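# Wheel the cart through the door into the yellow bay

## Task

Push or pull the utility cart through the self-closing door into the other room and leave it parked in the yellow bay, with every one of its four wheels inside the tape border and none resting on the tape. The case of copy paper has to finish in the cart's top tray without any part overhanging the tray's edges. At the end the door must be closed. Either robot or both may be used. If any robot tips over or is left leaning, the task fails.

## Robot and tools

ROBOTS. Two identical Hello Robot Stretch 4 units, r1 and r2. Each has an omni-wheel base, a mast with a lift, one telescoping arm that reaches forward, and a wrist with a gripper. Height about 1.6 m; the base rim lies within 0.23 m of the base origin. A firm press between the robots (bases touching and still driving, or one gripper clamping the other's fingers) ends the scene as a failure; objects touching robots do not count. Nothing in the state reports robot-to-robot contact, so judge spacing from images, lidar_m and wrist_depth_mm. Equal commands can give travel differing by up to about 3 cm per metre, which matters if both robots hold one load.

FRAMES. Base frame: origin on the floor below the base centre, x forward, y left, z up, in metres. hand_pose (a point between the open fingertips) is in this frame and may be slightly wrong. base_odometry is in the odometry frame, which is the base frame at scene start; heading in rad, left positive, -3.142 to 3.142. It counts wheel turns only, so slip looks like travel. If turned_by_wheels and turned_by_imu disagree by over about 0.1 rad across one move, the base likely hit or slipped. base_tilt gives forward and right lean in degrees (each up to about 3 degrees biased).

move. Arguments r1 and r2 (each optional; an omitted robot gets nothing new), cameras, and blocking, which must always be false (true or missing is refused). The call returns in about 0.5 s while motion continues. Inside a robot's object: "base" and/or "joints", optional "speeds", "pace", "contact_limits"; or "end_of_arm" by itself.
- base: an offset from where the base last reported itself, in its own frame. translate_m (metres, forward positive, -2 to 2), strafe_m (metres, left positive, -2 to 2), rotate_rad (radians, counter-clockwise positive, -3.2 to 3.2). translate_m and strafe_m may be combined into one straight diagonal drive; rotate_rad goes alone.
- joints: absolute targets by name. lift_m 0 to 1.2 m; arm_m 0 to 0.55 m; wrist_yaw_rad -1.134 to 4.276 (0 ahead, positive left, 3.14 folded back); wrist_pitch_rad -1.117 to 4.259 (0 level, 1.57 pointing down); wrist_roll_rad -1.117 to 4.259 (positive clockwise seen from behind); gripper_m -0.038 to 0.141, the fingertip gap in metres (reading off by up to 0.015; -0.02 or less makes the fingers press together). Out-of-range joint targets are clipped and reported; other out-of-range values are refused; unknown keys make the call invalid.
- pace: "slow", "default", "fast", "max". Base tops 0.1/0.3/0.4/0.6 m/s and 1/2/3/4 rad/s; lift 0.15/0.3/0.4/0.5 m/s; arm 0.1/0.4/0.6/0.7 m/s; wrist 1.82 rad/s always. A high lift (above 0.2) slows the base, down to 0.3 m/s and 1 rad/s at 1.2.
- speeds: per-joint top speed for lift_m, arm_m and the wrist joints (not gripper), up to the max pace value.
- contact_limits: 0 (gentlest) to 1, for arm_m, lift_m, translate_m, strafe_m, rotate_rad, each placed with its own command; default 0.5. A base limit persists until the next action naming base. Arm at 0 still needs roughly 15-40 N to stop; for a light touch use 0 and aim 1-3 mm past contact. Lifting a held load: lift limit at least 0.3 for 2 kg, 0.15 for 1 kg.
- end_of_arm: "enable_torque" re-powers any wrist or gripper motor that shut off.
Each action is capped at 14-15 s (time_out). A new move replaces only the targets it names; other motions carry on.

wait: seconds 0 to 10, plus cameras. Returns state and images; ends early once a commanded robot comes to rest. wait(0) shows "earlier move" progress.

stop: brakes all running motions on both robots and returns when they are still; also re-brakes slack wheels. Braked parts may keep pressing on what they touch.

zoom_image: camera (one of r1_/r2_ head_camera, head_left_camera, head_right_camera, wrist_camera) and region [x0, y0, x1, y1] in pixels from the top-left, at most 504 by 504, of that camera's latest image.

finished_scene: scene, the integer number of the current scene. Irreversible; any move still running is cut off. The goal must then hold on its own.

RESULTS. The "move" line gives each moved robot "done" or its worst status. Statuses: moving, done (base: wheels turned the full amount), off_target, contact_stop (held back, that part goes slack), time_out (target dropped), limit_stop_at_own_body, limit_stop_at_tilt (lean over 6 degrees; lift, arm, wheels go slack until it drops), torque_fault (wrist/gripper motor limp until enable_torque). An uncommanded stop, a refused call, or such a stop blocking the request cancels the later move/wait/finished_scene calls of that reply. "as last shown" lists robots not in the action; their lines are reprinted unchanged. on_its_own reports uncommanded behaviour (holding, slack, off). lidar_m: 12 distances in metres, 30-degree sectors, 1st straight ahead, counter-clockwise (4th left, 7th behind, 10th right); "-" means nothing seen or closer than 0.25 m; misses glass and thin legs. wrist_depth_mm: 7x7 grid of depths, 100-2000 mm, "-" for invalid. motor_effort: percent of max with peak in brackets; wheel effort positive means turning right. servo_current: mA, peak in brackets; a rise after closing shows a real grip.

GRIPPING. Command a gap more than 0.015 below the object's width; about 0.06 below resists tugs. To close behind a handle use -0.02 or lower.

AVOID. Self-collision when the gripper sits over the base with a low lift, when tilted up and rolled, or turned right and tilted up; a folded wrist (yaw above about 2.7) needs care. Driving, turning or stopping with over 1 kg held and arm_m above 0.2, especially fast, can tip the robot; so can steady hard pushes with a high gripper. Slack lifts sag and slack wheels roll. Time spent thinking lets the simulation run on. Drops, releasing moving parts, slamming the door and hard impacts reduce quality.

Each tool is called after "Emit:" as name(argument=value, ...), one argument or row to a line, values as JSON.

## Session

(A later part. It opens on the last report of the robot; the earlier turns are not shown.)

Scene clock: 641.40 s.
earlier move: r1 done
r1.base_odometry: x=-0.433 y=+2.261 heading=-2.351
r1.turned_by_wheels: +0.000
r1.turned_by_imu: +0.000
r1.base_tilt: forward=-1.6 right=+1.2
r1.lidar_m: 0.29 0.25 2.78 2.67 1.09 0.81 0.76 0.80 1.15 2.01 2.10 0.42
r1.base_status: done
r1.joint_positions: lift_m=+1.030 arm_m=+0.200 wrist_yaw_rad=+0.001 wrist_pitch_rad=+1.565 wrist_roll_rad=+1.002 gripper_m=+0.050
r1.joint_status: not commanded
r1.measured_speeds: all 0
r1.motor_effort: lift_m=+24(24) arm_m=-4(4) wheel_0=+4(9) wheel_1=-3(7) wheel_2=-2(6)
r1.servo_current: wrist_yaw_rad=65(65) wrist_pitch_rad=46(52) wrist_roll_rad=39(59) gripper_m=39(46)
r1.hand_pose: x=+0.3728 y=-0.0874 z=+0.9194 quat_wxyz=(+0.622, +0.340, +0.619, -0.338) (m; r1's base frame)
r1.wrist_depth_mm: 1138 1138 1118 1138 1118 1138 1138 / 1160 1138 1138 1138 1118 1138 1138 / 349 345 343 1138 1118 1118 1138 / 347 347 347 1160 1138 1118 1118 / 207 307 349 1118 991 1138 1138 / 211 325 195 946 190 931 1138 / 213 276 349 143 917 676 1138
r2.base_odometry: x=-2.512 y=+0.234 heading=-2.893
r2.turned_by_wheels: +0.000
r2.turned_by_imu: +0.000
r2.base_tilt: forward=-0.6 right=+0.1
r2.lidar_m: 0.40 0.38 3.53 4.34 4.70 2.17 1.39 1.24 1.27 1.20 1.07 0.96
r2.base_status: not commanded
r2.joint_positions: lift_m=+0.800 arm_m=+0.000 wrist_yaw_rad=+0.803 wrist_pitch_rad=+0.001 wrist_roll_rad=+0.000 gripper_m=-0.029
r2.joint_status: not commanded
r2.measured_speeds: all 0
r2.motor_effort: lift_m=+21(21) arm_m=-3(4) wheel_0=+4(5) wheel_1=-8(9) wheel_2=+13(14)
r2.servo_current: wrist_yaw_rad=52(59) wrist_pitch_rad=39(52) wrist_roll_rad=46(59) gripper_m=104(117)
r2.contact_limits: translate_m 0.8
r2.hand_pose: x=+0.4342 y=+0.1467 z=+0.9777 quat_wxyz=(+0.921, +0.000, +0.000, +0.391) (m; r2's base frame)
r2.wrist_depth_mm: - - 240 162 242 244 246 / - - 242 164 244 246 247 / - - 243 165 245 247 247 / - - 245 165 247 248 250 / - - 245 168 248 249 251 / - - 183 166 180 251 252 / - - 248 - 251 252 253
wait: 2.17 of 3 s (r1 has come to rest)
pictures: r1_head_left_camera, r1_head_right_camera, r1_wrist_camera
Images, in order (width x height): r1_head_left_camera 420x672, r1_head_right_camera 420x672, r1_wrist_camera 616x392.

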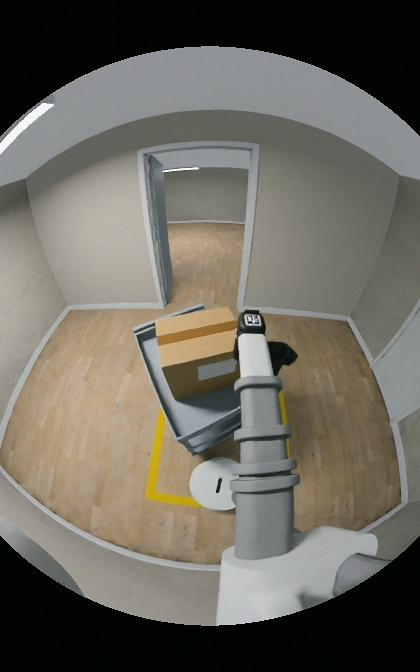

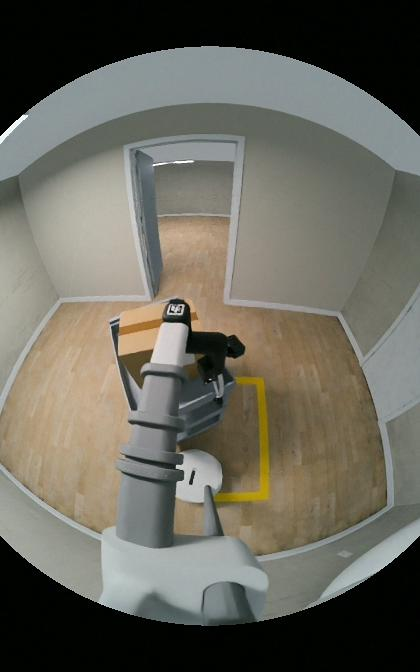

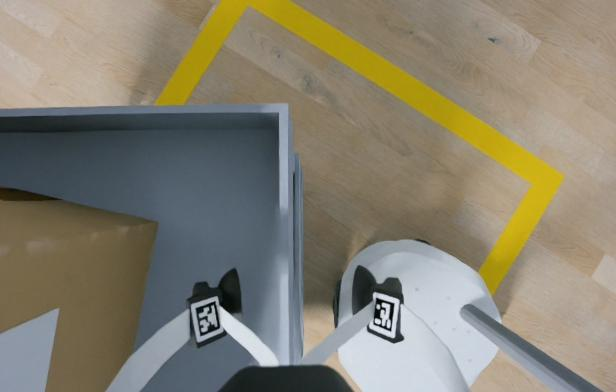

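Emit:
move(
  r1={"base":{"translate_m":0.042,"strafe_m":-0.062},"joints":{"lift_m":1.03},"pace":"slow"},
  blocking=false,
  cameras=[],
)

Emit:
wait(
  seconds=3,
  cameras=[],
)

Emit:
move(
  r1={"joints":{"lift_m":0.935}},
  blocking=false,
  cameras=[],
)

Emit:
wait(
  seconds=2,
  cameras=["r1_wrist_camera"],
)

Scene clock: 657.20 s.
move: r1 moving
r1.base_odometry: x=-0.445 y=+2.263 heading=-2.351
r1.turned_by_wheels: +0.000
r1.turned_by_imu: +0.000
r1.base_tilt: forward=-1.6 right=+1.3
r1.lidar_m: 0.28 0.25 0.26 2.69 1.12 0.82 0.78 0.82 1.18 2.03 2.11 0.39
r1.base_status: translate_m moving; strafe_m moving
r1.joint_positions: lift_m=+1.030 arm_m=+0.200 wrist_yaw_rad=+0.001 wrist_pitch_rad=+1.565 wrist_roll_rad=+1.002 gripper_m=+0.050
r1.joint_status: all done
r1.measured_speeds: translate_m=+0.027 strafe_m=-0.040 rotate_rad=+0.003 lift_m=+0.000 arm_m=+0.000 wrist_yaw_rad=+0.000 wrist_pitch_rad=+0.000 wrist_roll_rad=+0.000
r1.motor_effort: lift_m=+24(24) arm_m=-4(4) wheel_0=+7(9) wheel_1=-2(6) wheel_2=-4(6)
r1.servo_current: wrist_yaw_rad=59(59) wrist_pitch_rad=39(46) wrist_roll_rad=52(59) gripper_m=39(52)
r1.hand_pose: x=+0.3728 y=-0.0874 z=+0.9194 quat_wxyz=(+0.622, +0.340, +0.619, -0.338) (m; r1's base frame)
r1.wrist_depth_mm: 1138 1118 1138 1138 1118 1118 1118 / 1138 1118 1138 1138 1138 1118 1138 / 347 347 347 1118 1138 1138 1138 / 347 347 347 1138 1160 1138 1138 / 223 317 345 1118 1008 1138 1138 / 207 315 196 946 190 917 1160 / 216 268 349 143 904 676 1138
r2: as last shown
r2.lidar_m: 0.42 0.38 3.52 4.37 4.73 2.16 1.38 1.23 1.25 1.18 1.08 0.98
r2.motor_effort: lift_m=+21(21) arm_m=-4(4) wheel_0=+4(4) wheel_1=-8(9) wheel_2=+13(13)
r2.servo_current: wrist_yaw_rad=52(52) wrist_pitch_rad=39(52) wrist_roll_rad=46(59) gripper_m=111(117)
r2.contact_limits: translate_m 0.8
r2.wrist_depth_mm: - - 239 162 242 244 246 / - - 241 164 244 246 247 / - - 242 166 245 246 247 / - - 245 164 247 249 249 / - - 246 168 248 249 251 / - - 185 167 180 251 252 / - - 248 - 251 252 253
pictures: none
No camera images: "cameras" was empty.

Scene clock: 658.70 s.
earlier move: r1 done
r1.base_odometry: x=-0.506 y=+2.275 heading=-2.351
r1.turned_by_wheels: +0.000
r1.turned_by_imu: +0.000
r1.base_tilt: forward=-1.6 right=+1.3
r1.lidar_m: 0.27 0.25 0.26 2.72 1.17 0.83 0.81 0.87 1.20 1.96 2.05 0.39
r1.base_status: done
r1.joint_positions: lift_m=+1.030 arm_m=+0.200 wrist_yaw_rad=+0.001 wrist_pitch_rad=+1.565 wrist_roll_rad=+1.002 gripper_m=+0.050
r1.joint_status: all done
r1.measured_speeds: all 0
r1.motor_effort: lift_m=+24(24) arm_m=-4(4) wheel_0=+2(9) wheel_1=-2(6) wheel_2=-3(6)
r1.servo_current: wrist_yaw_rad=52(65) wrist_pitch_rad=46(52) wrist_roll_rad=46(59) gripper_m=46(52)
r1.hand_pose: x=+0.3728 y=-0.0874 z=+0.9194 quat_wxyz=(+0.622, +0.340, +0.619, -0.338) (m; r1's base frame)
r1.wrist_depth_mm: 1118 1138 1138 1138 1138 1118 1118 / 1118 1138 1118 1118 1118 1138 1138 / 1138 1118 1138 1160 1118 1118 1098 / 1118 1098 1118 1118 1118 1138 1118 / 347 347 347 1138 1025 1138 1138 / 287 332 195 946 190 917 1118 / 220 248 347 143 931 676 1138
r2.base_odometry: x=-2.512 y=+0.234 heading=-2.893
r2.turned_by_wheels: +0.000
r2.turned_by_imu: +0.000
r2.base_tilt: forward=-0.6 right=+0.1
r2.lidar_m: 0.41 0.39 3.53 4.33 4.73 2.18 1.36 1.25 1.23 1.19 1.05 0.99
r2.base_status: not commanded
r2.joint_positions: lift_m=+0.800 arm_m=+0.000 wrist_yaw_rad=+0.803 wrist_pitch_rad=+0.001 wrist_roll_rad=+0.000 gripper_m=-0.029
r2.joint_status: not commanded
r2.measured_speeds: all 0
r2.motor_effort: lift_m=+21(21) arm_m=-4(4) wheel_0=+4(4) wheel_1=-8(9) wheel_2=+13(14)
r2.servo_current: wrist_yaw_rad=46(59) wrist_pitch_rad=39(52) wrist_roll_rad=39(59) gripper_m=111(117)
r2.contact_limits: translate_m 0.8
r2.hand_pose: x=+0.4342 y=+0.1467 z=+0.9777 quat_wxyz=(+0.921, +0.000, +0.000, +0.391) (m; r2's base frame)
r2.wrist_depth_mm: - - 240 162 242 244 245 / - - 241 164 244 246 246 / - - 243 166 245 247 248 / - - 245 165 247 249 248 / - - 246 168 247 249 251 / - - 184 167 180 250 252 / - - 248 - 250 252 254
wait: 1.50 of 3 s (r1 has come to rest)
pictures: none
No camera images: "cameras" was empty.

Scene clock: 659.20 s.
move: r1 moving
r1.base_odometry: x=-0.506 y=+2.275 heading=-2.351
r1.turned_by_wheels: +0.000
r1.turned_by_imu: +0.000
r1.base_tilt: forward=-1.6 right=+1.3
r1.lidar_m: 0.26 0.25 0.26 2.73 1.17 0.85 0.81 0.85 1.22 1.94 2.07 0.40
r1.base_status: not commanded
r1.joint_positions: lift_m=+0.992 arm_m=+0.200 wrist_yaw_rad=+0.001 wrist_pitch_rad=+1.565 wrist_roll_rad=+1.002 gripper_m=+0.050
r1.joint_status: lift_m moving
r1.measured_speeds: translate_m=+0.000 strafe_m=+0.000 rotate_rad=+0.000 lift_m=-0.146 arm_m=+0.000 wrist_yaw_rad=+0.000 wrist_pitch_rad=+0.000 wrist_roll_rad=+0.000
r1.motor_effort: lift_m=+11(24) arm_m=-4(4) wheel_0=+3(3) wheel_1=-2(2) wheel_2=-3(3)
r1.servo_current: wrist_yaw_rad=52(72) wrist_pitch_rad=39(46) wrist_roll_rad=39(52) gripper_m=46(46)
r1.hand_pose: x=+0.3728 y=-0.0874 z=+0.8823 quat_wxyz=(+0.622, +0.340, +0.619, -0.338) (m; r1's base frame)
r1.wrist_depth_mm: 1078 1078 1118 1098 1118 1078 1078 / 1118 1098 1078 1098 1078 1118 1098 / 1098 1098 1098 1078 1098 1098 1118 / 1078 1098 1118 1118 1098 1118 1098 / 314 314 312 1118 976 1098 1098 / 285 312 196 917 191 891 1098 / 220 234 314 143 891 676 1078
r2: as last shown
r2.base_tilt: forward=-0.6 right=+0.0
r2.lidar_m: 0.40 0.40 3.52 4.32 4.73 2.16 1.40 1.25 1.26 1.19 1.07 0.96
r2.motor_effort: lift_m=+20(21) arm_m=-4(4) wheel_0=+4(4) wheel_1=-8(8) wheel_2=+13(13)
r2.servo_current: wrist_yaw_rad=52(52) wrist_pitch_rad=46(46) wrist_roll_rad=46(59) gripper_m=111(117)
r2.contact_limits: translate_m 0.8
r2.wrist_depth_mm: - - 240 163 243 244 245 / - - 241 164 243 245 247 / - - 242 166 245 247 248 / - - 244 165 247 248 249 / - - 246 168 248 249 251 / - - 185 167 180 251 252 / - - 247 - 251 252 254
pictures: none
No camera images: "cameras" was empty.

Scene clock: 660.10 s.
earlier move: r1 done
r1.base_odometry: x=-0.506 y=+2.275 heading=-2.351
r1.turned_by_wheels: +0.000
r1.turned_by_imu: +0.000
r1.base_tilt: forward=-1.6 right=+1.3
r1.lidar_m: 0.27 0.25 0.27 2.73 1.16 0.85 0.81 0.84 1.23 1.97 2.04 0.37
r1.base_status: not commanded
r1.joint_positions: lift_m=+0.935 arm_m=+0.200 wrist_yaw_rad=+0.001 wrist_pitch_rad=+1.565 wrist_roll_rad=+1.002 gripper_m=+0.050
r1.joint_status: all done
r1.measured_speeds: all 0
r1.motor_effort: lift_m=+12(24) arm_m=-4(4) wheel_0=+3(3) wheel_1=-2(2) wheel_2=-3(3)
r1.servo_current: wrist_yaw_rad=59(72) wrist_pitch_rad=46(46) wrist_roll_rad=59(65) gripper_m=46(46)
r1.hand_pose: x=+0.3728 y=-0.0874 z=+0.8253 quat_wxyz=(+0.622, +0.340, +0.619, -0.338) (m; r1's base frame)
r1.wrist_depth_mm: 1042 1042 1042 1008 1042 1042 1025 / 1042 1042 1042 1025 1025 1042 1042 / 1060 1042 1042 1042 1042 1042 1042 / 1042 1025 1025 1042 1060 1042 1042 / 253 253 254 1025 1025 1042 1060 / 252 253 196 866 190 831 1042 / 220 234 252 143 831 683 1025
r2.base_odometry: x=-2.512 y=+0.234 heading=-2.893
r2.turned_by_wheels: +0.000
r2.turned_by_imu: +0.000
r2.base_tilt: forward=-0.7 right=+0.0
r2.lidar_m: 0.37 0.40 3.53 4.33 4.74 2.19 1.39 1.24 1.26 1.20 1.08 1.00
r2.base_status: not commanded
r2.joint_positions: lift_m=+0.800 arm_m=+0.000 wrist_yaw_rad=+0.803 wrist_pitch_rad=+0.001 wrist_roll_rad=+0.000 gripper_m=-0.029
r2.joint_status: not commanded
r2.measured_speeds: all 0
r2.motor_effort: lift_m=+20(21) arm_m=-4(4) wheel_0=+4(5) wheel_1=-8(9) wheel_2=+13(13)
r2.servo_current: wrist_yaw_rad=59(59) wrist_pitch_rad=39(52) wrist_roll_rad=46(59) gripper_m=104(117)
r2.contact_limits: translate_m 0.8
r2.hand_pose: x=+0.4342 y=+0.1467 z=+0.9777 quat_wxyz=(+0.921, +0.000, +0.000, +0.391) (m; r2's base frame)
r2.wrist_depth_mm: - - 240 163 243 244 246 / - - 242 164 244 245 246 / - - 242 166 246 248 248 / - - 244 165 246 248 249 / - - 245 168 248 249 251 / - - 184 167 180 251 252 / - - 247 - 250 251 253
wait: 0.90 of 2 s (r1 has come to rest)
pictures: r1_wrist_camera
Images, in order (width x height): r1_wrist_camera 616x392.

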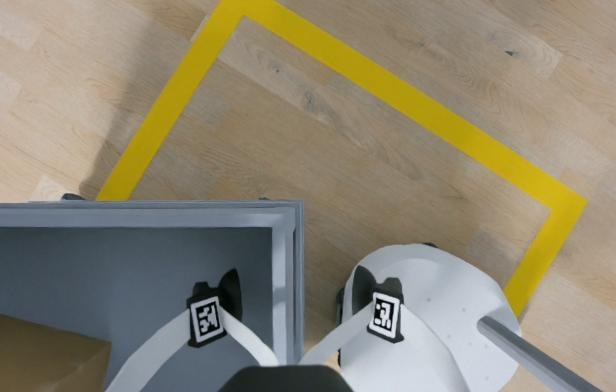

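Emit:
move(
  r1={"joints": {"gripper_m": -0.02}},
  blocking=false,
  cameras=["r1_wrist_camera", "r1_head_camera"],
)

Emit:
wait(
  seconds=0.8,
  cameras=["r1_wrist_camera", "r1_head_camera"],
)

Scene clock: 681.37 s.
move: r1 moving
r1.base_odometry: x=-0.506 y=+2.275 heading=-2.351
r1.turned_by_wheels: +0.000
r1.turned_by_imu: +0.000
r1.base_tilt: forward=-1.6 right=+1.3
r1.lidar_m: 0.28 0.25 0.28 2.74 1.14 0.84 0.81 0.87 1.22 1.96 2.06 0.39
r1.base_status: not commanded
r1.joint_positions: lift_m=+0.935 arm_m=+0.200 wrist_yaw_rad=+0.001 wrist_pitch_rad=+1.565 wrist_roll_rad=+1.002 gripper_m=+0.031
r1.joint_status: gripper_m moving
r1.measured_speeds: all 0
r1.motor_effort: lift_m=+12(13) arm_m=-4(4) wheel_0=+3(3) wheel_1=-2(2) wheel_2=-3(3)
r1.servo_current: wrist_yaw_rad=65(65) wrist_pitch_rad=46(46) wrist_roll_rad=52(85) gripper_m=98(104)
r1.hand_pose: x=+0.3728 y=-0.0874 z=+0.8253 quat_wxyz=(+0.622, +0.340, +0.619, -0.338) (m; r1's base frame)
r1.wrist_depth_mm: 1042 1042 1060 1042 1042 1060 1042 / 1042 1025 1042 1025 1042 1025 1042 / 1060 1060 1042 1025 1060 1042 1060 / 1042 1025 1042 1042 1042 1042 1060 / 253 253 253 1042 1008 1025 1042 / 254 253 198 252 191 820 1042 / 220 233 253 146 842 691 1025
r2: as last shown
r2.base_tilt: forward=-0.6 right=+0.1
r2.lidar_m: 0.38 0.40 3.50 4.36 4.73 2.17 1.39 1.23 1.24 1.20 1.06 0.98
r2.motor_effort: lift_m=+20(21) arm_m=-4(4) wheel_0=+4(4) wheel_1=-8(9) wheel_2=+13(14)
r2.servo_current: wrist_yaw_rad=39(59) wrist_pitch_rad=33(46) wrist_roll_rad=59(59) gripper_m=111(117)
r2.contact_limits: translate_m 0.8
r2.wrist_depth_mm: - - 240 163 244 243 246 / - - 242 164 244 244 247 / - - 242 166 245 247 249 / - - 244 165 246 248 250 / - - 246 168 248 249 251 / - - 184 167 181 251 252 / - - 247 - 251 252 253
pictures: r1_head_camera, r1_wrist_camera
Images, in order (width x height): r1_head_camera 420x560, r1_wrist_camera 616x392.

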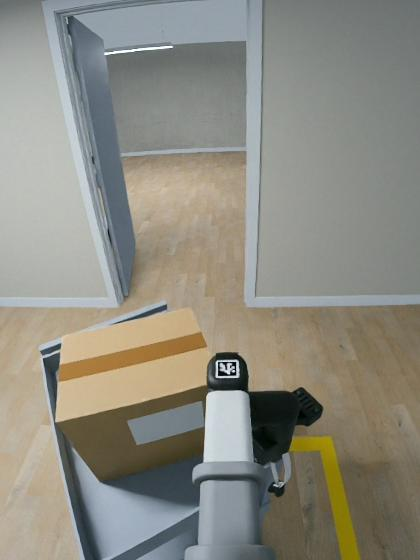

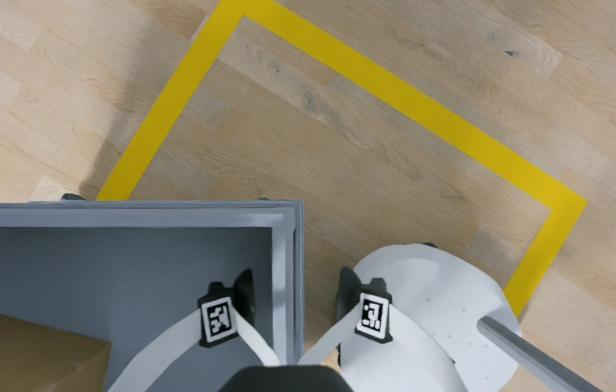

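Scene clock: 682.17 s.
earlier move: r1 moving
r1.base_odometry: x=-0.506 y=+2.275 heading=-2.351
r1.turned_by_wheels: +0.000
r1.turned_by_imu: +0.000
r1.base_tilt: forward=-1.6 right=+1.3
r1.lidar_m: 0.25 0.26 0.26 2.73 1.15 0.86 0.81 0.86 1.21 1.97 2.05 0.39
r1.base_status: not commanded
r1.joint_positions: lift_m=+0.935 arm_m=+0.200 wrist_yaw_rad=+0.001 wrist_pitch_rad=+1.564 wrist_roll_rad=+1.002 gripper_m=-0.019
r1.joint_status: gripper_m moving
r1.measured_speeds: all 0
r1.motor_effort: lift_m=+13(13) arm_m=-4(4) wheel_0=+3(4) wheel_1=-1(2) wheel_2=-1(3)
r1.servo_current: wrist_yaw_rad=52(65) wrist_pitch_rad=39(46) wrist_roll_rad=46(85) gripper_m=78(124)
r1.hand_pose: x=+0.3729 y=-0.0874 z=+0.8252 quat_wxyz=(+0.622, +0.340, +0.618, -0.338) (m; r1's base frame)
r1.wrist_depth_mm: 1025 1042 1042 1060 1025 1060 1025 / 1042 1042 1042 1042 1042 1025 1042 / 1025 1060 1042 1025 1060 1060 1042 / 1042 1042 1042 1042 1042 1025 1042 / 255 255 253 254 1008 1025 1008 / 253 253 188 186 831 831 1042 / 213 225 253 180 161 707 1042
r2.base_odometry: x=-2.512 y=+0.234 heading=-2.893
r2.turned_by_wheels: +0.000
r2.turned_by_imu: +0.000
r2.base_tilt: forward=-0.6 right=+0.1
r2.lidar_m: 0.39 0.42 3.52 4.36 4.73 2.14 1.38 1.24 1.26 1.18 1.06 0.97
r2.base_status: not commanded
r2.joint_positions: lift_m=+0.800 arm_m=+0.000 wrist_yaw_rad=+0.803 wrist_pitch_rad=+0.001 wrist_roll_rad=+0.000 gripper_m=-0.029
r2.joint_status: not commanded
r2.measured_speeds: all 0
r2.motor_effort: lift_m=+21(21) arm_m=-4(4) wheel_0=+4(4) wheel_1=-8(9) wheel_2=+13(14)
r2.servo_current: wrist_yaw_rad=46(59) wrist_pitch_rad=39(46) wrist_roll_rad=59(59) gripper_m=104(117)
r2.contact_limits: translate_m 0.8
r2.hand_pose: x=+0.4342 y=+0.1467 z=+0.9777 quat_wxyz=(+0.921, +0.000, +0.000, +0.391) (m; r2's base frame)
r2.wrist_depth_mm: - - 240 163 243 244 245 / - - 241 164 243 245 246 / - - 242 166 245 247 247 / - - 244 164 247 248 249 / - - 245 168 248 250 250 / - - 185 167 181 251 252 / - - 247 - 251 252 254
wait: 0.80 s; no rest
pictures: r1_head_camera, r1_wrist_camera
Images, in order (width x height): r1_head_camera 420x560, r1_wrist_camera 616x392.

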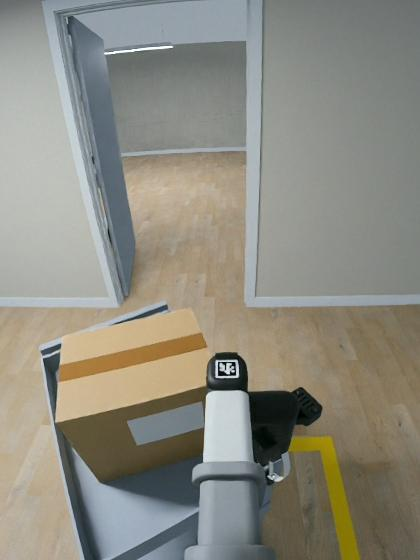

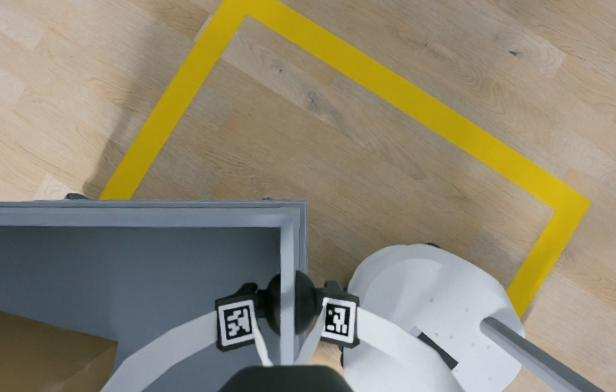

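Emit:
move(
  r1={"base": {"translate_m": -0.2}, "joints": {"wrist_roll_rad": 1.25}, "speeds": {"wrist_roll_rad": 0.12}, "pace": "slow", "contact_limits": {"translate_m": 0.7}},
  blocking=false,
  cameras=[],
)

Emit:
wait(
  seconds=3,
  cameras=["r1_wrist_camera", "r1_head_camera"],
)

Scene clock: 686.17 s.
earlier move: r1 done
move: r1 moving
r1.base_odometry: x=-0.498 y=+2.283 heading=-2.351
r1.turned_by_wheels: +0.000
r1.turned_by_imu: +0.000
r1.base_tilt: forward=-1.6 right=+1.3
r1.lidar_m: 0.28 0.25 0.28 2.73 1.16 0.84 0.80 0.84 1.21 1.97 2.05 0.40
r1.base_status: translate_m moving
r1.joint_positions: lift_m=+0.935 arm_m=+0.200 wrist_yaw_rad=+0.001 wrist_pitch_rad=+1.560 wrist_roll_rad=+1.050 gripper_m=-0.019
r1.joint_status: wrist_roll_rad moving; the others done
r1.measured_speeds: translate_m=-0.049 strafe_m=+0.001 rotate_rad=-0.001 lift_m=+0.000 arm_m=+0.000 wrist_yaw_rad=+0.000 wrist_pitch_rad=-0.008 wrist_roll_rad=+0.120
r1.motor_effort: lift_m=+13(13) arm_m=-4(4) wheel_0=-4(5) wheel_1=-5(5) wheel_2=+10(11)
r1.servo_current: wrist_yaw_rad=59(65) wrist_pitch_rad=46(52) wrist_roll_rad=59(65) gripper_m=65(65)
r1.contact_limits: translate_m 0.7
r1.hand_pose: x=+0.3741 y=-0.0874 z=+0.8252 quat_wxyz=(+0.615, +0.356, +0.609, -0.352) (m; r1's base frame)
r1.wrist_depth_mm: 1060 1042 1042 1060 1060 1042 1025 / 1060 1042 1060 1060 1060 1042 1042 / 1060 1042 1060 1060 1042 1042 1025 / 1060 1060 1060 1042 1042 1025 1025 / 255 255 255 1042 976 1042 1025 / 255 255 190 189 820 831 1042 / 222 227 254 182 150 831 634
r2: as last shown
r2.base_tilt: forward=-0.7 right=+0.0
r2.lidar_m: 0.42 0.40 3.53 4.35 4.74 2.15 1.39 1.24 1.25 1.23 1.04 0.91
r2.motor_effort: lift_m=+21(21) arm_m=-4(4) wheel_0=+4(5) wheel_1=-9(9) wheel_2=+13(13)
r2.servo_current: wrist_yaw_rad=59(59) wrist_pitch_rad=46(46) wrist_roll_rad=39(52) gripper_m=104(117)
r2.contact_limits: translate_m 0.8
r2.wrist_depth_mm: - - 240 162 243 244 246 / - - 241 163 244 246 247 / - - 243 166 245 247 248 / - - 245 165 246 248 249 / - - 246 168 248 249 251 / - - 184 167 181 251 251 / - - 247 - 251 251 254
pictures: none
No camera images: "cameras" was empty.

Scene clock: 688.97 s.
earlier move: r1 done
r1.base_odometry: x=-0.366 y=+2.417 heading=-2.351
r1.turned_by_wheels: +0.000
r1.turned_by_imu: +0.000
r1.base_tilt: forward=-1.6 right=+1.3
r1.lidar_m: 0.27 0.25 0.29 2.32 0.88 0.65 0.61 0.65 0.94 1.97 2.03 0.38
r1.base_status: done
r1.joint_positions: lift_m=+0.935 arm_m=+0.200 wrist_yaw_rad=+0.001 wrist_pitch_rad=+1.561 wrist_roll_rad=+1.246 gripper_m=-0.019
r1.joint_status: all done
r1.measured_speeds: all 0
r1.motor_effort: lift_m=+13(14) arm_m=-4(4) wheel_0=-3(6) wheel_1=-4(7) wheel_2=+5(12)
r1.servo_current: wrist_yaw_rad=52(72) wrist_pitch_rad=39(59) wrist_roll_rad=39(85) gripper_m=65(65)
r1.contact_limits: translate_m 0.7
r1.hand_pose: x=+0.3740 y=-0.0874 z=+0.8252 quat_wxyz=(+0.577, +0.414, +0.572, -0.410) (m; r1's base frame)
r1.wrist_depth_mm: 1042 1042 1042 1042 1042 1042 1025 / 1060 1042 1060 1042 1042 1025 1042 / 1042 1042 1060 1042 1042 1042 1025 / 1042 1042 1042 1042 1042 1025 1060 / 256 255 255 1025 842 831 1025 / 254 255 188 187 831 820 699 / 255 152 254 184 178 820 1025
r2.base_odometry: x=-2.512 y=+0.234 heading=-2.893
r2.turned_by_wheels: +0.000
r2.turned_by_imu: +0.000
r2.base_tilt: forward=-0.6 right=+0.1
r2.lidar_m: 0.39 0.41 3.54 4.36 4.74 2.15 1.38 1.22 1.26 1.16 1.07 0.96
r2.base_status: not commanded
r2.joint_positions: lift_m=+0.800 arm_m=+0.000 wrist_yaw_rad=+0.803 wrist_pitch_rad=+0.001 wrist_roll_rad=+0.000 gripper_m=-0.029
r2.joint_status: not commanded
r2.measured_speeds: all 0
r2.motor_effort: lift_m=+21(21) arm_m=-4(4) wheel_0=+4(5) wheel_1=-8(9) wheel_2=+13(14)
r2.servo_current: wrist_yaw_rad=39(59) wrist_pitch_rad=39(46) wrist_roll_rad=46(65) gripper_m=111(117)
r2.contact_limits: translate_m 0.8
r2.hand_pose: x=+0.4342 y=+0.1467 z=+0.9777 quat_wxyz=(+0.921, +0.000, +0.000, +0.391) (m; r2's base frame)
r2.wrist_depth_mm: - - 240 163 243 245 245 / - - 241 164 244 246 246 / - - 243 166 245 247 248 / - - 244 164 246 249 249 / - - 245 168 248 249 250 / - - 184 167 180 251 253 / - - 249 - 250 252 253
wait: 2.80 of 3 s (r1 has come to rest)
pictures: r1_head_camera, r1_wrist_camera
Images, in order (width x height): r1_head_camera 420x560, r1_wrist_camera 616x392.

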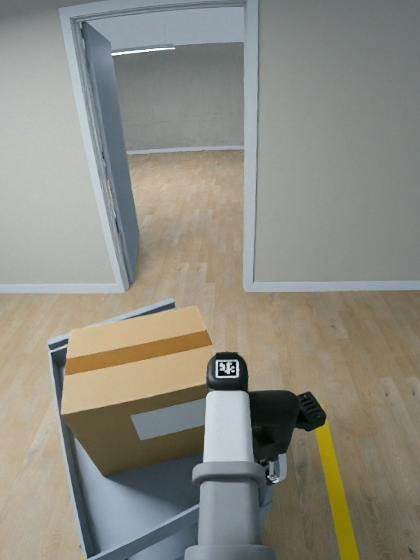

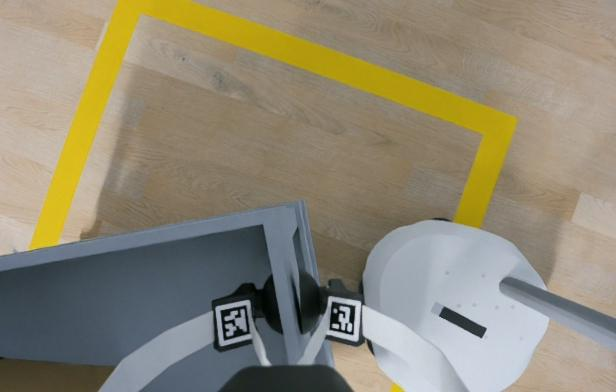

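Emit:
move(
  r1={"base": {"translate_m": -0.12, "strafe_m": -0.05}, "joints": {"wrist_roll_rad": 1.5}, "speeds": {"wrist_roll_rad": 0.12}, "pace": "slow", "contact_limits": {"translate_m": 0.7}},
  blocking=false,
  cameras=[],
)

Emit:
wait(
  seconds=3,
  cameras=["r1_wrist_camera", "r1_head_camera"],
)

Scene clock: 701.47 s.
move: r1 moving
r1.base_odometry: x=-0.361 y=+2.429 heading=-2.351
r1.turned_by_wheels: +0.000
r1.turned_by_imu: +0.000
r1.base_tilt: forward=-1.6 right=+1.3
r1.lidar_m: 0.29 0.27 0.28 2.26 0.85 0.64 0.59 0.64 0.90 1.97 2.03 0.38
r1.base_status: translate_m moving; strafe_m moving
r1.joint_positions: lift_m=+0.935 arm_m=+0.200 wrist_yaw_rad=+0.001 wrist_pitch_rad=+1.560 wrist_roll_rad=+1.298 gripper_m=-0.019
r1.joint_status: wrist_roll_rad moving
r1.measured_speeds: translate_m=-0.048 strafe_m=-0.019 rotate_rad=+0.002 lift_m=+0.000 arm_m=+0.000 wrist_yaw_rad=+0.000 wrist_pitch_rad=-0.005 wrist_roll_rad=+0.119
r1.motor_effort: lift_m=+13(14) arm_m=-4(4) wheel_0=-2(6) wheel_1=-6(7) wheel_2=+10(10)
r1.servo_current: wrist_yaw_rad=59(59) wrist_pitch_rad=52(59) wrist_roll_rad=26(65) gripper_m=59(65)
r1.contact_limits: translate_m 0.7
r1.hand_pose: x=+0.3742 y=-0.0874 z=+0.8253 quat_wxyz=(+0.567, +0.429, +0.561, -0.425) (m; r1's base frame)
r1.wrist_depth_mm: 1060 1078 1060 1042 1060 1025 1042 / 1060 1060 1060 1060 1060 1042 1008 / 1060 1042 1042 1025 1042 1042 1042 / 1042 1060 1060 1042 1042 1042 1025 / 842 254 254 1042 842 820 1025 / 257 255 202 188 831 820 820 / 257 151 254 183 153 831 1025
r2: as last shown
r2.base_tilt: forward=-0.6 right=+0.0
r2.lidar_m: 0.39 0.41 3.52 4.31 4.73 2.14 1.38 1.24 1.27 1.19 1.04 0.96
r2.motor_effort: lift_m=+20(21) arm_m=-4(4) wheel_0=+4(4) wheel_1=-8(9) wheel_2=+13(13)
r2.servo_current: wrist_yaw_rad=46(52) wrist_pitch_rad=46(46) wrist_roll_rad=52(59) gripper_m=117(117)
r2.contact_limits: translate_m 0.8
r2.wrist_depth_mm: - - 240 163 243 244 244 / - - 242 164 245 245 246 / - - 243 166 245 246 248 / - - 245 165 247 248 250 / - - 245 168 248 250 250 / - - 184 167 180 251 252 / - - 247 - 251 252 253
pictures: none
No camera images: "cameras" was empty.

Scene clock: 703.47 s.
earlier move: r1 done
r1.base_odometry: x=-0.317 y=+2.537 heading=-2.350
r1.turned_by_wheels: +0.001
r1.turned_by_imu: +0.001
r1.base_tilt: forward=-1.6 right=+1.3
r1.lidar_m: 0.28 0.26 0.27 1.89 0.69 0.53 0.48 0.52 0.74 1.92 1.97 2.34
r1.base_status: done
r1.joint_positions: lift_m=+0.935 arm_m=+0.200 wrist_yaw_rad=+0.001 wrist_pitch_rad=+1.564 wrist_roll_rad=+1.491 gripper_m=-0.019
r1.joint_status: all done
r1.measured_speeds: all 0
r1.motor_effort: lift_m=+13(14) arm_m=-4(4) wheel_0=+6(8) wheel_1=-2(10) wheel_2=+9(14)
r1.servo_current: wrist_yaw_rad=46(72) wrist_pitch_rad=39(59) wrist_roll_rad=59(98) gripper_m=59(72)
r1.contact_limits: translate_m 0.7
r1.hand_pose: x=+0.3731 y=-0.0874 z=+0.8252 quat_wxyz=(+0.522, +0.481, +0.518, -0.477) (m; r1's base frame)
r1.wrist_depth_mm: 1025 1042 1025 1042 1025 1060 1042 / 1025 1025 1042 1060 1025 1060 1042 / 1042 1025 1042 1042 1025 1042 1025 / 1025 1042 1042 1042 1042 831 1025 / 1042 1025 1042 585 831 831 820 / 1060 268 185 197 181 820 1025 / 212 155 254 196 179 831 1042
r2.base_odometry: x=-2.512 y=+0.234 heading=-2.893
r2.turned_by_wheels: +0.000
r2.turned_by_imu: +0.000
r2.base_tilt: forward=-0.7 right=+0.1
r2.lidar_m: 0.40 0.41 3.54 4.34 4.74 2.16 1.37 1.23 1.26 1.20 1.07 0.96
r2.base_status: not commanded
r2.joint_positions: lift_m=+0.800 arm_m=+0.000 wrist_yaw_rad=+0.803 wrist_pitch_rad=+0.001 wrist_roll_rad=+0.000 gripper_m=-0.029
r2.joint_status: not commanded
r2.measured_speeds: all 0
r2.motor_effort: lift_m=+21(21) arm_m=-4(4) wheel_0=+4(4) wheel_1=-8(9) wheel_2=+13(13)
r2.servo_current: wrist_yaw_rad=46(59) wrist_pitch_rad=39(46) wrist_roll_rad=39(59) gripper_m=111(117)
r2.contact_limits: translate_m 0.8
r2.hand_pose: x=+0.4342 y=+0.1467 z=+0.9777 quat_wxyz=(+0.921, +0.000, +0.000, +0.391) (m; r2's base frame)
r2.wrist_depth_mm: - - 239 163 242 244 244 / - - 241 164 244 246 247 / - - 243 165 245 247 248 / - - 245 165 247 248 249 / - - 245 168 248 249 251 / - - 185 167 180 252 252 / - - 247 - 251 251 253
wait: 2.00 of 3 s (r1 has come to rest)
pictures: r1_head_camera, r1_wrist_camera
Images, in order (width x height): r1_head_camera 420x560, r1_wrist_camera 616x392.

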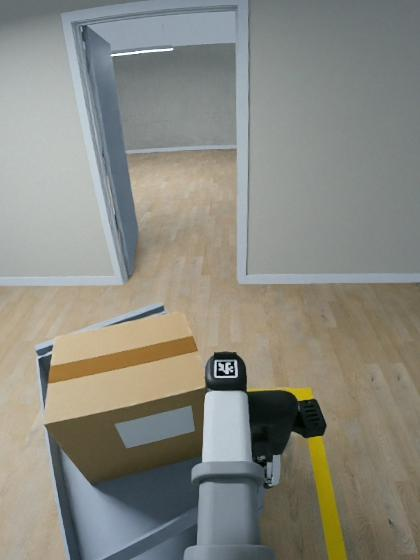

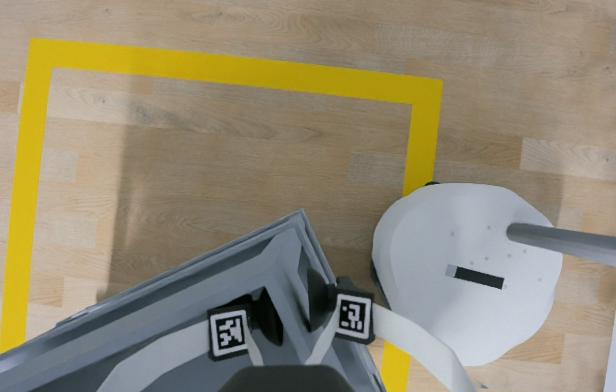

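Emit:
wait(
  seconds=0,
  cameras=["r1_head_left_camera", "r1_head_right_camera"],
)

Scene clock: 720.17 s.
r1.base_odometry: x=-0.317 y=+2.537 heading=-2.350
r1.turned_by_wheels: +0.000
r1.turned_by_imu: +0.000
r1.base_tilt: forward=-1.5 right=+1.3
r1.lidar_m: 0.29 0.25 0.27 1.86 0.70 0.52 0.48 0.54 0.79 1.92 1.97 2.34
r1.base_status: done
r1.joint_positions: lift_m=+0.935 arm_m=+0.200 wrist_yaw_rad=+0.001 wrist_pitch_rad=+1.564 wrist_roll_rad=+1.491 gripper_m=-0.019
r1.joint_status: all done
r1.measured_speeds: all 0
r1.motor_effort: lift_m=+13(14) arm_m=-4(4) wheel_0=+6(8) wheel_1=-2(10) wheel_2=+9(14)
r1.servo_current: wrist_yaw_rad=39(72) wrist_pitch_rad=46(59) wrist_roll_rad=65(98) gripper_m=59(72)
r1.contact_limits: translate_m 0.7
r1.hand_pose: x=+0.3731 y=-0.0874 z=+0.8252 quat_wxyz=(+0.522, +0.481, +0.518, -0.477) (m; r1's base frame)
r1.wrist_depth_mm: 1042 1042 1042 1042 1042 1060 1042 / 1042 1042 1042 1042 1042 1025 1025 / 1025 1060 1042 1042 1025 1025 1025 / 1060 1042 1025 1025 1042 831 1042 / 1060 1060 1042 580 831 820 820 / 1060 270 185 197 181 831 1042 / 212 155 254 195 179 820 1042
r2.base_odometry: x=-2.512 y=+0.234 heading=-2.893
r2.turned_by_wheels: +0.000
r2.turned_by_imu: +0.000
r2.base_tilt: forward=-0.6 right=+0.1
r2.lidar_m: 0.41 0.37 3.51 4.37 4.74 2.17 1.39 1.23 1.27 1.18 1.05 0.96
r2.base_status: not commanded
r2.joint_positions: lift_m=+0.800 arm_m=+0.000 wrist_yaw_rad=+0.803 wrist_pitch_rad=+0.001 wrist_roll_rad=+0.000 gripper_m=-0.029
r2.joint_status: not commanded
r2.measured_speeds: all 0
r2.motor_effort: lift_m=+20(21) arm_m=-4(4) wheel_0=+4(4) wheel_1=-8(9) wheel_2=+13(13)
r2.servo_current: wrist_yaw_rad=52(59) wrist_pitch_rad=39(46) wrist_roll_rad=46(59) gripper_m=111(117)
r2.contact_limits: translate_m 0.8
r2.hand_pose: x=+0.4342 y=+0.1467 z=+0.9777 quat_wxyz=(+0.921, +0.000, +0.000, +0.391) (m; r2's base frame)
r2.wrist_depth_mm: - - 240 163 242 244 245 / - - 241 164 245 245 246 / - - 243 166 245 246 249 / - - 244 165 246 247 249 / - - 245 168 248 249 251 / - - 184 167 180 251 251 / - - 247 - 251 253 253
pictures: r1_head_left_camera, r1_head_right_camera
Images, in order (width x height): r1_head_left_camera 420x672, r1_head_right_camera 420x672.

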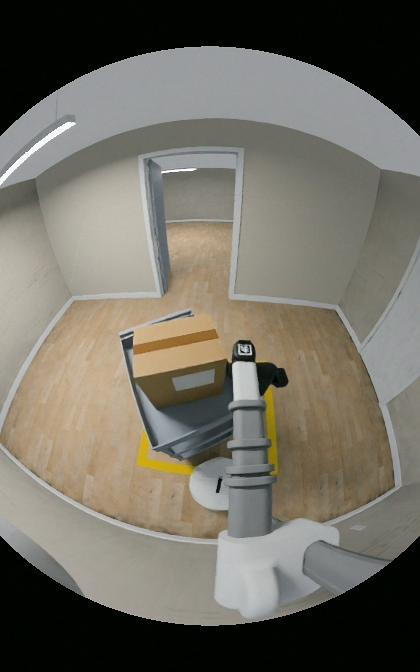

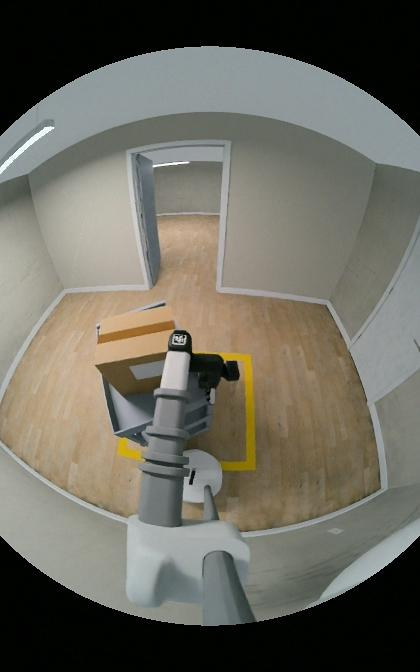

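Emit:
move(
  r1={"joints": {"gripper_m": 0.06}},
  blocking=false,
  cameras=[],
)

Emit:
wait(
  seconds=1,
  cameras=[],
)

Emit:
move(
  r1={"joints": {"lift_m": 1.15}},
  blocking=false,
  cameras=[],
)

Emit:
wait(
  seconds=1.5,
  cameras=["r1_wrist_camera", "r1_head_camera"],
)

Scene clock: 742.07 s.
move: r1 moving
r1.base_odometry: x=-0.317 y=+2.537 heading=-2.350
r1.turned_by_wheels: +0.000
r1.turned_by_imu: +0.000
r1.base_tilt: forward=-1.6 right=+1.2
r1.lidar_m: 0.29 0.25 0.26 1.87 0.70 0.51 0.49 0.52 0.77 1.91 1.98 2.35
r1.base_status: not commanded
r1.joint_positions: lift_m=+0.935 arm_m=+0.200 wrist_yaw_rad=+0.001 wrist_pitch_rad=+1.564 wrist_roll_rad=+1.493 gripper_m=+0.005
r1.joint_status: gripper_m moving
r1.measured_speeds: translate_m=+0.000 strafe_m=+0.000 rotate_rad=+0.000 lift_m=+0.000 arm_m=+0.000 wrist_yaw_rad=+0.000 wrist_pitch_rad=+0.000 wrist_roll_rad=+0.011
r1.motor_effort: lift_m=+13(13) arm_m=-4(4) wheel_0=+6(6) wheel_1=-2(2) wheel_2=+9(9)
r1.servo_current: wrist_yaw_rad=52(72) wrist_pitch_rad=39(46) wrist_roll_rad=65(72) gripper_m=72(72)
r1.contact_limits: translate_m 0.7
r1.hand_pose: x=+0.3731 y=-0.0874 z=+0.8252 quat_wxyz=(+0.521, +0.482, +0.517, -0.478) (m; r1's base frame)
r1.wrist_depth_mm: 1042 1042 1042 1042 1042 1042 1042 / 1042 1042 1025 1025 1025 1042 1042 / 1060 1060 1042 1042 1042 1025 1042 / 1042 1042 1042 1042 1042 820 1025 / 1060 1042 1042 591 831 820 842 / 1060 243 185 202 185 831 1025 / 217 186 187 142 158 831 1042
r2: as last shown
r2.lidar_m: 0.42 0.39 3.51 4.34 4.73 2.16 1.36 1.24 1.27 1.18 1.08 0.95
r2.motor_effort: lift_m=+20(21) arm_m=-4(4) wheel_0=+4(4) wheel_1=-9(9) wheel_2=+13(13)
r2.servo_current: wrist_yaw_rad=46(59) wrist_pitch_rad=39(46) wrist_roll_rad=46(52) gripper_m=117(117)
r2.contact_limits: translate_m 0.8
r2.wrist_depth_mm: - - 240 163 242 243 246 / - - 241 164 244 245 247 / - - 243 166 246 246 248 / - - 244 164 246 248 249 / - - 246 168 248 250 250 / - - 183 167 181 251 253 / - - 248 - 250 252 253
pictures: none
No camera images: "cameras" was empty.

Scene clock: 743.07 s.
earlier move: r1 moving
r1.base_odometry: x=-0.317 y=+2.537 heading=-2.350
r1.turned_by_wheels: +0.000
r1.turned_by_imu: +0.000
r1.base_tilt: forward=-1.6 right=+1.3
r1.lidar_m: 0.29 0.25 0.27 1.88 0.72 0.52 0.48 0.53 0.74 1.92 1.99 2.34
r1.base_status: not commanded
r1.joint_positions: lift_m=+0.935 arm_m=+0.200 wrist_yaw_rad=+0.001 wrist_pitch_rad=+1.570 wrist_roll_rad=+1.494 gripper_m=+0.060
r1.joint_status: gripper_m moving
r1.measured_speeds: all 0
r1.motor_effort: lift_m=+13(14) arm_m=+1(4) wheel_0=+6(6) wheel_1=-1(2) wheel_2=+6(9)
r1.servo_current: wrist_yaw_rad=46(72) wrist_pitch_rad=39(46) wrist_roll_rad=59(72) gripper_m=46(98)
r1.contact_limits: translate_m 0.7
r1.hand_pose: x=+0.3714 y=-0.0874 z=+0.8252 quat_wxyz=(+0.519, +0.480, +0.519, -0.480) (m; r1's base frame)
r1.wrist_depth_mm: 1025 1042 1025 1042 1042 1042 1042 / 1008 1042 1042 1042 1042 1025 1060 / 1025 1025 1025 1060 1042 1060 1042 / 1042 1042 1060 1060 904 831 1060 / 1025 1042 1042 1042 831 842 842 / 1025 248 187 248 188 854 1042 / 239 181 252 143 1042 1060 1042
r2.base_odometry: x=-2.512 y=+0.234 heading=-2.893
r2.turned_by_wheels: +0.000
r2.turned_by_imu: +0.000
r2.base_tilt: forward=-0.7 right=+0.0
r2.lidar_m: 0.41 0.41 3.55 4.33 4.72 2.15 1.37 1.24 1.27 1.19 1.07 0.99
r2.base_status: not commanded
r2.joint_positions: lift_m=+0.800 arm_m=+0.000 wrist_yaw_rad=+0.803 wrist_pitch_rad=+0.001 wrist_roll_rad=+0.000 gripper_m=-0.029
r2.joint_status: not commanded
r2.measured_speeds: all 0
r2.motor_effort: lift_m=+21(21) arm_m=-4(4) wheel_0=+4(4) wheel_1=-8(9) wheel_2=+13(14)
r2.servo_current: wrist_yaw_rad=46(59) wrist_pitch_rad=39(52) wrist_roll_rad=46(52) gripper_m=111(117)
r2.contact_limits: translate_m 0.8
r2.hand_pose: x=+0.4342 y=+0.1467 z=+0.9777 quat_wxyz=(+0.921, +0.000, +0.000, +0.391) (m; r2's base frame)
r2.wrist_depth_mm: - - 240 163 242 245 245 / - - 241 164 244 246 246 / - - 243 165 246 247 248 / - - 244 164 247 248 249 / - - 247 168 248 249 251 / - - 184 167 180 250 251 / - - 247 - 251 252 253
wait: 1.00 s; no rest
pictures: none
No camera images: "cameras" was empty.

Scene clock: 743.57 s.
earlier move: r1 done
move: r1 moving
r1.base_odometry: x=-0.317 y=+2.537 heading=-2.350
r1.turned_by_wheels: +0.000
r1.turned_by_imu: +0.000
r1.base_tilt: forward=-1.6 right=+1.3
r1.lidar_m: 0.29 0.25 0.28 1.90 0.71 0.52 0.49 0.53 0.79 1.91 1.98 2.33
r1.base_status: not commanded
r1.joint_positions: lift_m=+0.972 arm_m=+0.200 wrist_yaw_rad=+0.001 wrist_pitch_rad=+1.570 wrist_roll_rad=+1.495 gripper_m=+0.060
r1.joint_status: lift_m moving; the others done
r1.measured_speeds: translate_m=+0.000 strafe_m=+0.000 rotate_rad=+0.000 lift_m=+0.146 arm_m=+0.000 wrist_yaw_rad=+0.000 wrist_pitch_rad=+0.001 wrist_roll_rad=+0.001
r1.motor_effort: lift_m=+26(28) arm_m=+3(3) wheel_0=+5(6) wheel_1=-1(2) wheel_2=+5(6)
r1.servo_current: wrist_yaw_rad=52(72) wrist_pitch_rad=39(52) wrist_roll_rad=59(59) gripper_m=46(52)
r1.contact_limits: translate_m 0.7
r1.hand_pose: x=+0.3711 y=-0.0874 z=+0.8622 quat_wxyz=(+0.519, +0.480, +0.519, -0.480) (m; r1's base frame)
r1.wrist_depth_mm: 1042 1042 1078 1098 1078 1078 1078 / 1042 1078 1060 1060 1078 1078 1098 / 1060 1060 1078 1060 1078 1098 1078 / 1078 1078 1060 1098 891 878 1098 / 1060 1060 535 1078 878 854 1118 / 1060 283 193 259 187 866 1118 / 272 282 285 143 1078 1098 1078
r2: as last shown
r2.base_tilt: forward=-0.6 right=+0.1
r2.lidar_m: 0.41 0.39 3.53 4.37 4.74 2.18 1.38 1.23 1.25 1.20 1.08 0.98
r2.motor_effort: lift_m=+20(21) arm_m=-3(4) wheel_0=+4(4) wheel_1=-8(9) wheel_2=+13(13)
r2.servo_current: wrist_yaw_rad=46(59) wrist_pitch_rad=39(46) wrist_roll_rad=46(52) gripper_m=111(111)
r2.contact_limits: translate_m 0.8
r2.wrist_depth_mm: - - 240 163 243 243 245 / - - 241 164 245 245 246 / - - 242 165 246 247 249 / - - 244 165 246 248 249 / - - 246 168 248 249 250 / - - 184 167 181 251 252 / - - 247 - 251 253 253
pictures: none
No camera images: "cameras" was empty.

Scene clock: 745.03 s.
earlier move: r1 done
r1.base_odometry: x=-0.317 y=+2.537 heading=-2.351
r1.turned_by_wheels: +0.000
r1.turned_by_imu: -0.001
r1.base_tilt: forward=-1.6 right=+1.2
r1.lidar_m: 0.30 0.26 0.28 1.89 0.72 0.51 0.49 0.52 0.74 1.94 1.97 2.34
r1.base_status: not commanded
r1.joint_positions: lift_m=+1.150 arm_m=+0.200 wrist_yaw_rad=+0.001 wrist_pitch_rad=+1.569 wrist_roll_rad=+1.498 gripper_m=+0.060
r1.joint_status: all done
r1.measured_speeds: all 0
r1.motor_effort: lift_m=+24(28) arm_m=+4(4) wheel_0=+3(6) wheel_1=-1(2) wheel_2=+3(6)
r1.servo_current: wrist_yaw_rad=46(72) wrist_pitch_rad=33(52) wrist_roll_rad=52(59) gripper_m=39(52)
r1.contact_limits: translate_m 0.7
r1.hand_pose: x=+0.3715 y=-0.0874 z=+1.0394 quat_wxyz=(+0.519, +0.482, +0.518, -0.481) (m; r1's base frame)
r1.wrist_depth_mm: 1255 1255 1281 1255 1255 1255 1281 / 1255 1255 1229 1308 1255 1255 1255 / 1229 1255 1255 1255 1255 1229 1281 / 1255 1255 1229 1229 1060 1255 1229 / 1255 1255 1281 1281 1042 1042 1229 / 1255 469 195 469 186 1255 1255 / 466 415 392 143 1229 1229 1255
r2.base_odometry: x=-2.512 y=+0.234 heading=-2.893
r2.turned_by_wheels: +0.000
r2.turned_by_imu: +0.000
r2.base_tilt: forward=-0.6 right=+0.0
r2.lidar_m: 0.42 0.41 3.52 4.33 4.75 2.18 1.35 1.24 1.26 1.17 1.04 0.97
r2.base_status: not commanded
r2.joint_positions: lift_m=+0.800 arm_m=+0.000 wrist_yaw_rad=+0.803 wrist_pitch_rad=+0.001 wrist_roll_rad=+0.000 gripper_m=-0.029
r2.joint_status: not commanded
r2.measured_speeds: all 0
r2.motor_effort: lift_m=+21(21) arm_m=-4(4) wheel_0=+4(4) wheel_1=-8(9) wheel_2=+13(13)
r2.servo_current: wrist_yaw_rad=59(59) wrist_pitch_rad=33(46) wrist_roll_rad=46(52) gripper_m=111(117)
r2.contact_limits: translate_m 0.8
r2.hand_pose: x=+0.4342 y=+0.1467 z=+0.9777 quat_wxyz=(+0.921, +0.000, +0.000, +0.391) (m; r2's base frame)
r2.wrist_depth_mm: - - 239 163 243 244 245 / - - 242 164 245 245 247 / - - 243 165 246 247 248 / - - 243 165 247 248 250 / - - 246 168 249 250 250 / - - 184 167 181 250 253 / - - 247 - 251 252 253
wait: 1.47 of 1.5 s (r1 has come to rest)
pictures: r1_head_camera, r1_wrist_camera
Images, in order (width x height): r1_head_camera 420x560, r1_wrist_camera 616x392.

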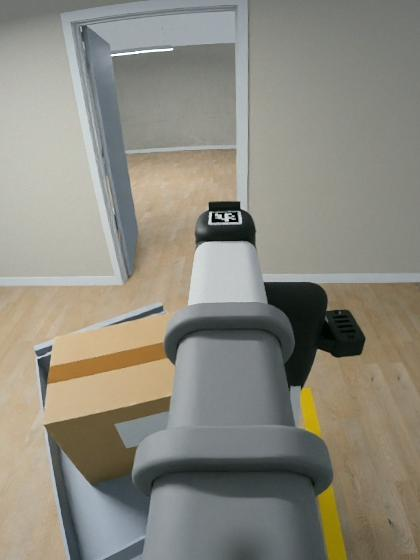

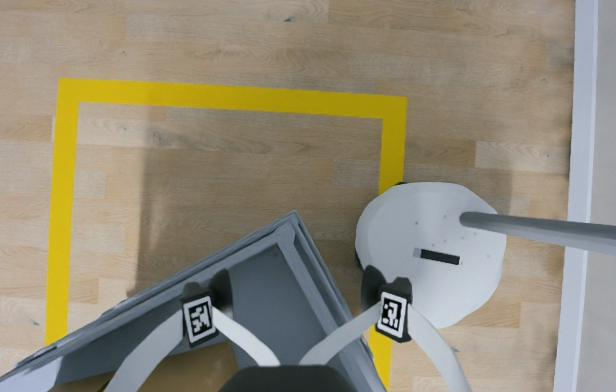

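Emit:
move(
  r1={"joints": {"arm_m": 0.0, "gripper_m": -0.02}},
  blocking=false,
  cameras=[],
)

Emit:
move(
  r1={"base": {"strafe_m": 0.68}},
  blocking=false,
  cameras=[],
)

Emit:
wait(
  seconds=4,
  cameras=["r1_wrist_camera", "r1_head_right_camera"],
)

Scene clock: 753.10 s.
move: r1 moving
r1.base_odometry: x=-0.317 y=+2.537 heading=-2.351
r1.turned_by_wheels: +0.000
r1.turned_by_imu: +0.000
r1.base_tilt: forward=-1.6 right=+1.3
r1.lidar_m: 0.28 0.25 0.27 1.88 0.70 0.51 0.50 0.52 0.77 1.91 1.99 2.34
r1.base_status: not commanded
r1.joint_positions: lift_m=+1.150 arm_m=+0.149 wrist_yaw_rad=+0.001 wrist_pitch_rad=+1.569 wrist_roll_rad=+1.498 gripper_m=+0.041
r1.joint_status: arm_m moving; gripper_m moving
r1.measured_speeds: translate_m=+0.000 strafe_m=+0.000 rotate_rad=+0.000 lift_m=+0.000 arm_m=-0.195 wrist_yaw_rad=+0.000 wrist_pitch_rad=+0.000 wrist_roll_rad=+0.000
r1.motor_effort: lift_m=+24(24) arm_m=-4(6) wheel_0=+3(4) wheel_1=-2(2) wheel_2=+3(3)
r1.servo_current: wrist_yaw_rad=39(59) wrist_pitch_rad=33(46) wrist_roll_rad=39(65) gripper_m=111(111)
r1.contact_limits: translate_m 0.7
r1.hand_pose: x=+0.3208 y=-0.0874 z=+1.0394 quat_wxyz=(+0.519, +0.482, +0.518, -0.481) (m; r1's base frame)
r1.wrist_depth_mm: 1281 1229 1255 1255 1255 1255 1255 / 1255 1255 1205 1229 1255 1255 1229 / 1255 1255 1255 1255 1281 1229 1281 / 1255 1255 1229 1229 1042 1281 1255 / 1255 1229 469 1255 1042 1042 615 / 1255 469 195 466 190 1255 1281 / 466 394 466 144 1229 1281 -
r2: as last shown
r2.base_tilt: forward=-0.6 right=+0.1
r2.lidar_m: 0.40 0.41 3.53 4.33 4.74 2.18 1.39 1.25 1.27 1.18 1.06 0.99
r2.motor_effort: lift_m=+20(21) arm_m=-3(4) wheel_0=+4(4) wheel_1=-8(8) wheel_2=+13(13)
r2.servo_current: wrist_yaw_rad=46(52) wrist_pitch_rad=33(46) wrist_roll_rad=46(59) gripper_m=111(117)
r2.contact_limits: translate_m 0.8
r2.wrist_depth_mm: - - 240 163 242 244 245 / - - 241 164 245 246 246 / - - 243 165 245 247 248 / - - 244 165 246 248 249 / - - 246 168 248 249 250 / - - 184 167 180 251 252 / - - 248 - 250 252 254
pictures: none
No camera images: "cameras" was empty.

Scene clock: 753.60 s.
earlier move: r1 moving
move: r1 moving
r1.base_odometry: x=-0.291 y=+2.511 heading=-2.351
r1.turned_by_wheels: +0.000
r1.turned_by_imu: +0.000
r1.base_tilt: forward=-1.6 right=+1.3
r1.lidar_m: 0.26 0.25 0.25 1.88 0.73 0.52 0.49 0.53 0.76 1.95 2.03 0.39
r1.base_status: strafe_m moving
r1.joint_positions: lift_m=+1.150 arm_m=+0.034 wrist_yaw_rad=+0.001 wrist_pitch_rad=+1.569 wrist_roll_rad=+1.498 gripper_m=-0.008
r1.joint_status: arm_m moving; gripper_m moving
r1.measured_speeds: translate_m=+0.001 strafe_m=+0.140 rotate_rad=-0.005 lift_m=+0.000 arm_m=-0.170 wrist_yaw_rad=+0.000 wrist_pitch_rad=+0.000 wrist_roll_rad=+0.000
r1.motor_effort: lift_m=+24(24) arm_m=-5(8) wheel_0=-9(11) wheel_1=+10(10) wheel_2=-1(3)
r1.servo_current: wrist_yaw_rad=52(65) wrist_pitch_rad=46(46) wrist_roll_rad=52(59) gripper_m=98(124)
r1.hand_pose: x=+0.2053 y=-0.0874 z=+1.0394 quat_wxyz=(+0.519, +0.482, +0.518, -0.481) (m; r1's base frame)
r1.wrist_depth_mm: 1229 1255 1229 1229 1281 1255 - / 1255 1229 1255 1229 1308 1281 - / 1229 1255 1255 1255 1255 1229 - / 1255 1255 1229 1255 1042 1229 - / 466 462 - 1078 1060 1281 389 / 466 466 190 202 1060 1229 - / 377 442 179 148 154 1255 -
r2: as last shown
r2.base_tilt: forward=-0.7 right=+0.0
r2.lidar_m: 0.42 0.39 3.54 4.37 4.73 2.16 1.38 1.24 1.26 1.19 1.07 0.97
r2.motor_effort: lift_m=+20(21) arm_m=-4(4) wheel_0=+4(4) wheel_1=-8(9) wheel_2=+13(13)
r2.servo_current: wrist_yaw_rad=52(52) wrist_pitch_rad=33(46) wrist_roll_rad=46(59) gripper_m=111(117)
r2.contact_limits: translate_m 0.8
r2.wrist_depth_mm: - - 240 163 242 244 245 / - - 242 164 244 246 247 / - - 243 166 245 246 247 / - - 244 165 248 249 249 / - - 246 168 247 249 250 / - - 184 167 180 250 252 / - - 249 - 250 252 254
pictures: none
No camera images: "cameras" was empty.

Scene clock: 756.70 s.
earlier move: r1 done
r1.base_odometry: x=+0.166 y=+2.059 heading=-2.351
r1.turned_by_wheels: +0.000
r1.turned_by_imu: +0.003
r1.base_tilt: forward=-1.6 right=+1.3
r1.lidar_m: 0.59 2.39 2.18 1.81 0.69 0.50 0.47 0.52 0.73 2.17 0.34 0.37
r1.base_status: done
r1.joint_positions: lift_m=+1.150 arm_m=+0.000 wrist_yaw_rad=+0.001 wrist_pitch_rad=+1.569 wrist_roll_rad=+1.498 gripper_m=-0.019
r1.joint_status: all done
r1.measured_speeds: all 0
r1.motor_effort: lift_m=+24(24) arm_m=-4(8) wheel_0=-1(14) wheel_1=+0(13) wheel_2=+0(6)
r1.servo_current: wrist_yaw_rad=39(72) wrist_pitch_rad=46(52) wrist_roll_rad=33(72) gripper_m=46(124)
r1.hand_pose: x=+0.1716 y=-0.0874 z=+1.0394 quat_wxyz=(+0.519, +0.482, +0.518, -0.481) (m; r1's base frame)
r1.wrist_depth_mm: 366 466 469 1255 1255 1255 - / 466 462 473 1255 1229 1281 - / 466 - - 1229 1255 1281 - / - - 1255 1281 1042 1281 - / 1281 1255 1255 1060 1042 591 343 / 1255 1255 1255 198 1060 1255 - / 1229 1205 179 184 162 - -
r2.base_odometry: x=-2.512 y=+0.234 heading=-2.893
r2.turned_by_wheels: +0.000
r2.turned_by_imu: +0.000
r2.base_tilt: forward=-0.6 right=+0.0
r2.lidar_m: 0.39 0.42 3.54 4.32 4.72 2.16 1.39 1.22 1.26 1.18 1.06 0.95
r2.base_status: not commanded
r2.joint_positions: lift_m=+0.800 arm_m=+0.000 wrist_yaw_rad=+0.803 wrist_pitch_rad=+0.001 wrist_roll_rad=+0.000 gripper_m=-0.029
r2.joint_status: not commanded
r2.measured_speeds: all 0
r2.motor_effort: lift_m=+20(21) arm_m=-4(4) wheel_0=+4(4) wheel_1=-8(9) wheel_2=+13(14)
r2.servo_current: wrist_yaw_rad=46(65) wrist_pitch_rad=39(46) wrist_roll_rad=52(59) gripper_m=111(117)
r2.contact_limits: translate_m 0.8
r2.hand_pose: x=+0.4342 y=+0.1467 z=+0.9777 quat_wxyz=(+0.921, +0.000, +0.000, +0.391) (m; r2's base frame)
r2.wrist_depth_mm: - - 241 163 242 244 246 / - - 240 165 244 245 247 / - - 243 165 245 247 247 / - - 244 165 246 249 250 / - - 244 168 248 249 251 / - - 184 167 180 250 252 / - - 249 - 251 253 253
wait: 3.10 of 4 s (r1 has come to rest)
pictures: r1_head_right_camera, r1_wrist_camera
Images, in order (width x height): r1_head_right_camera 420x672, r1_wrist_camera 616x392.

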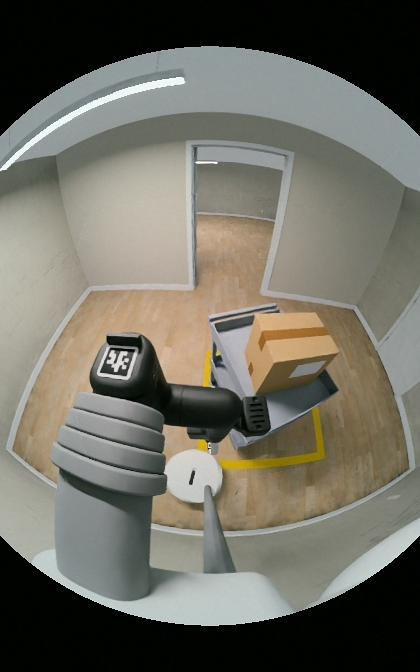

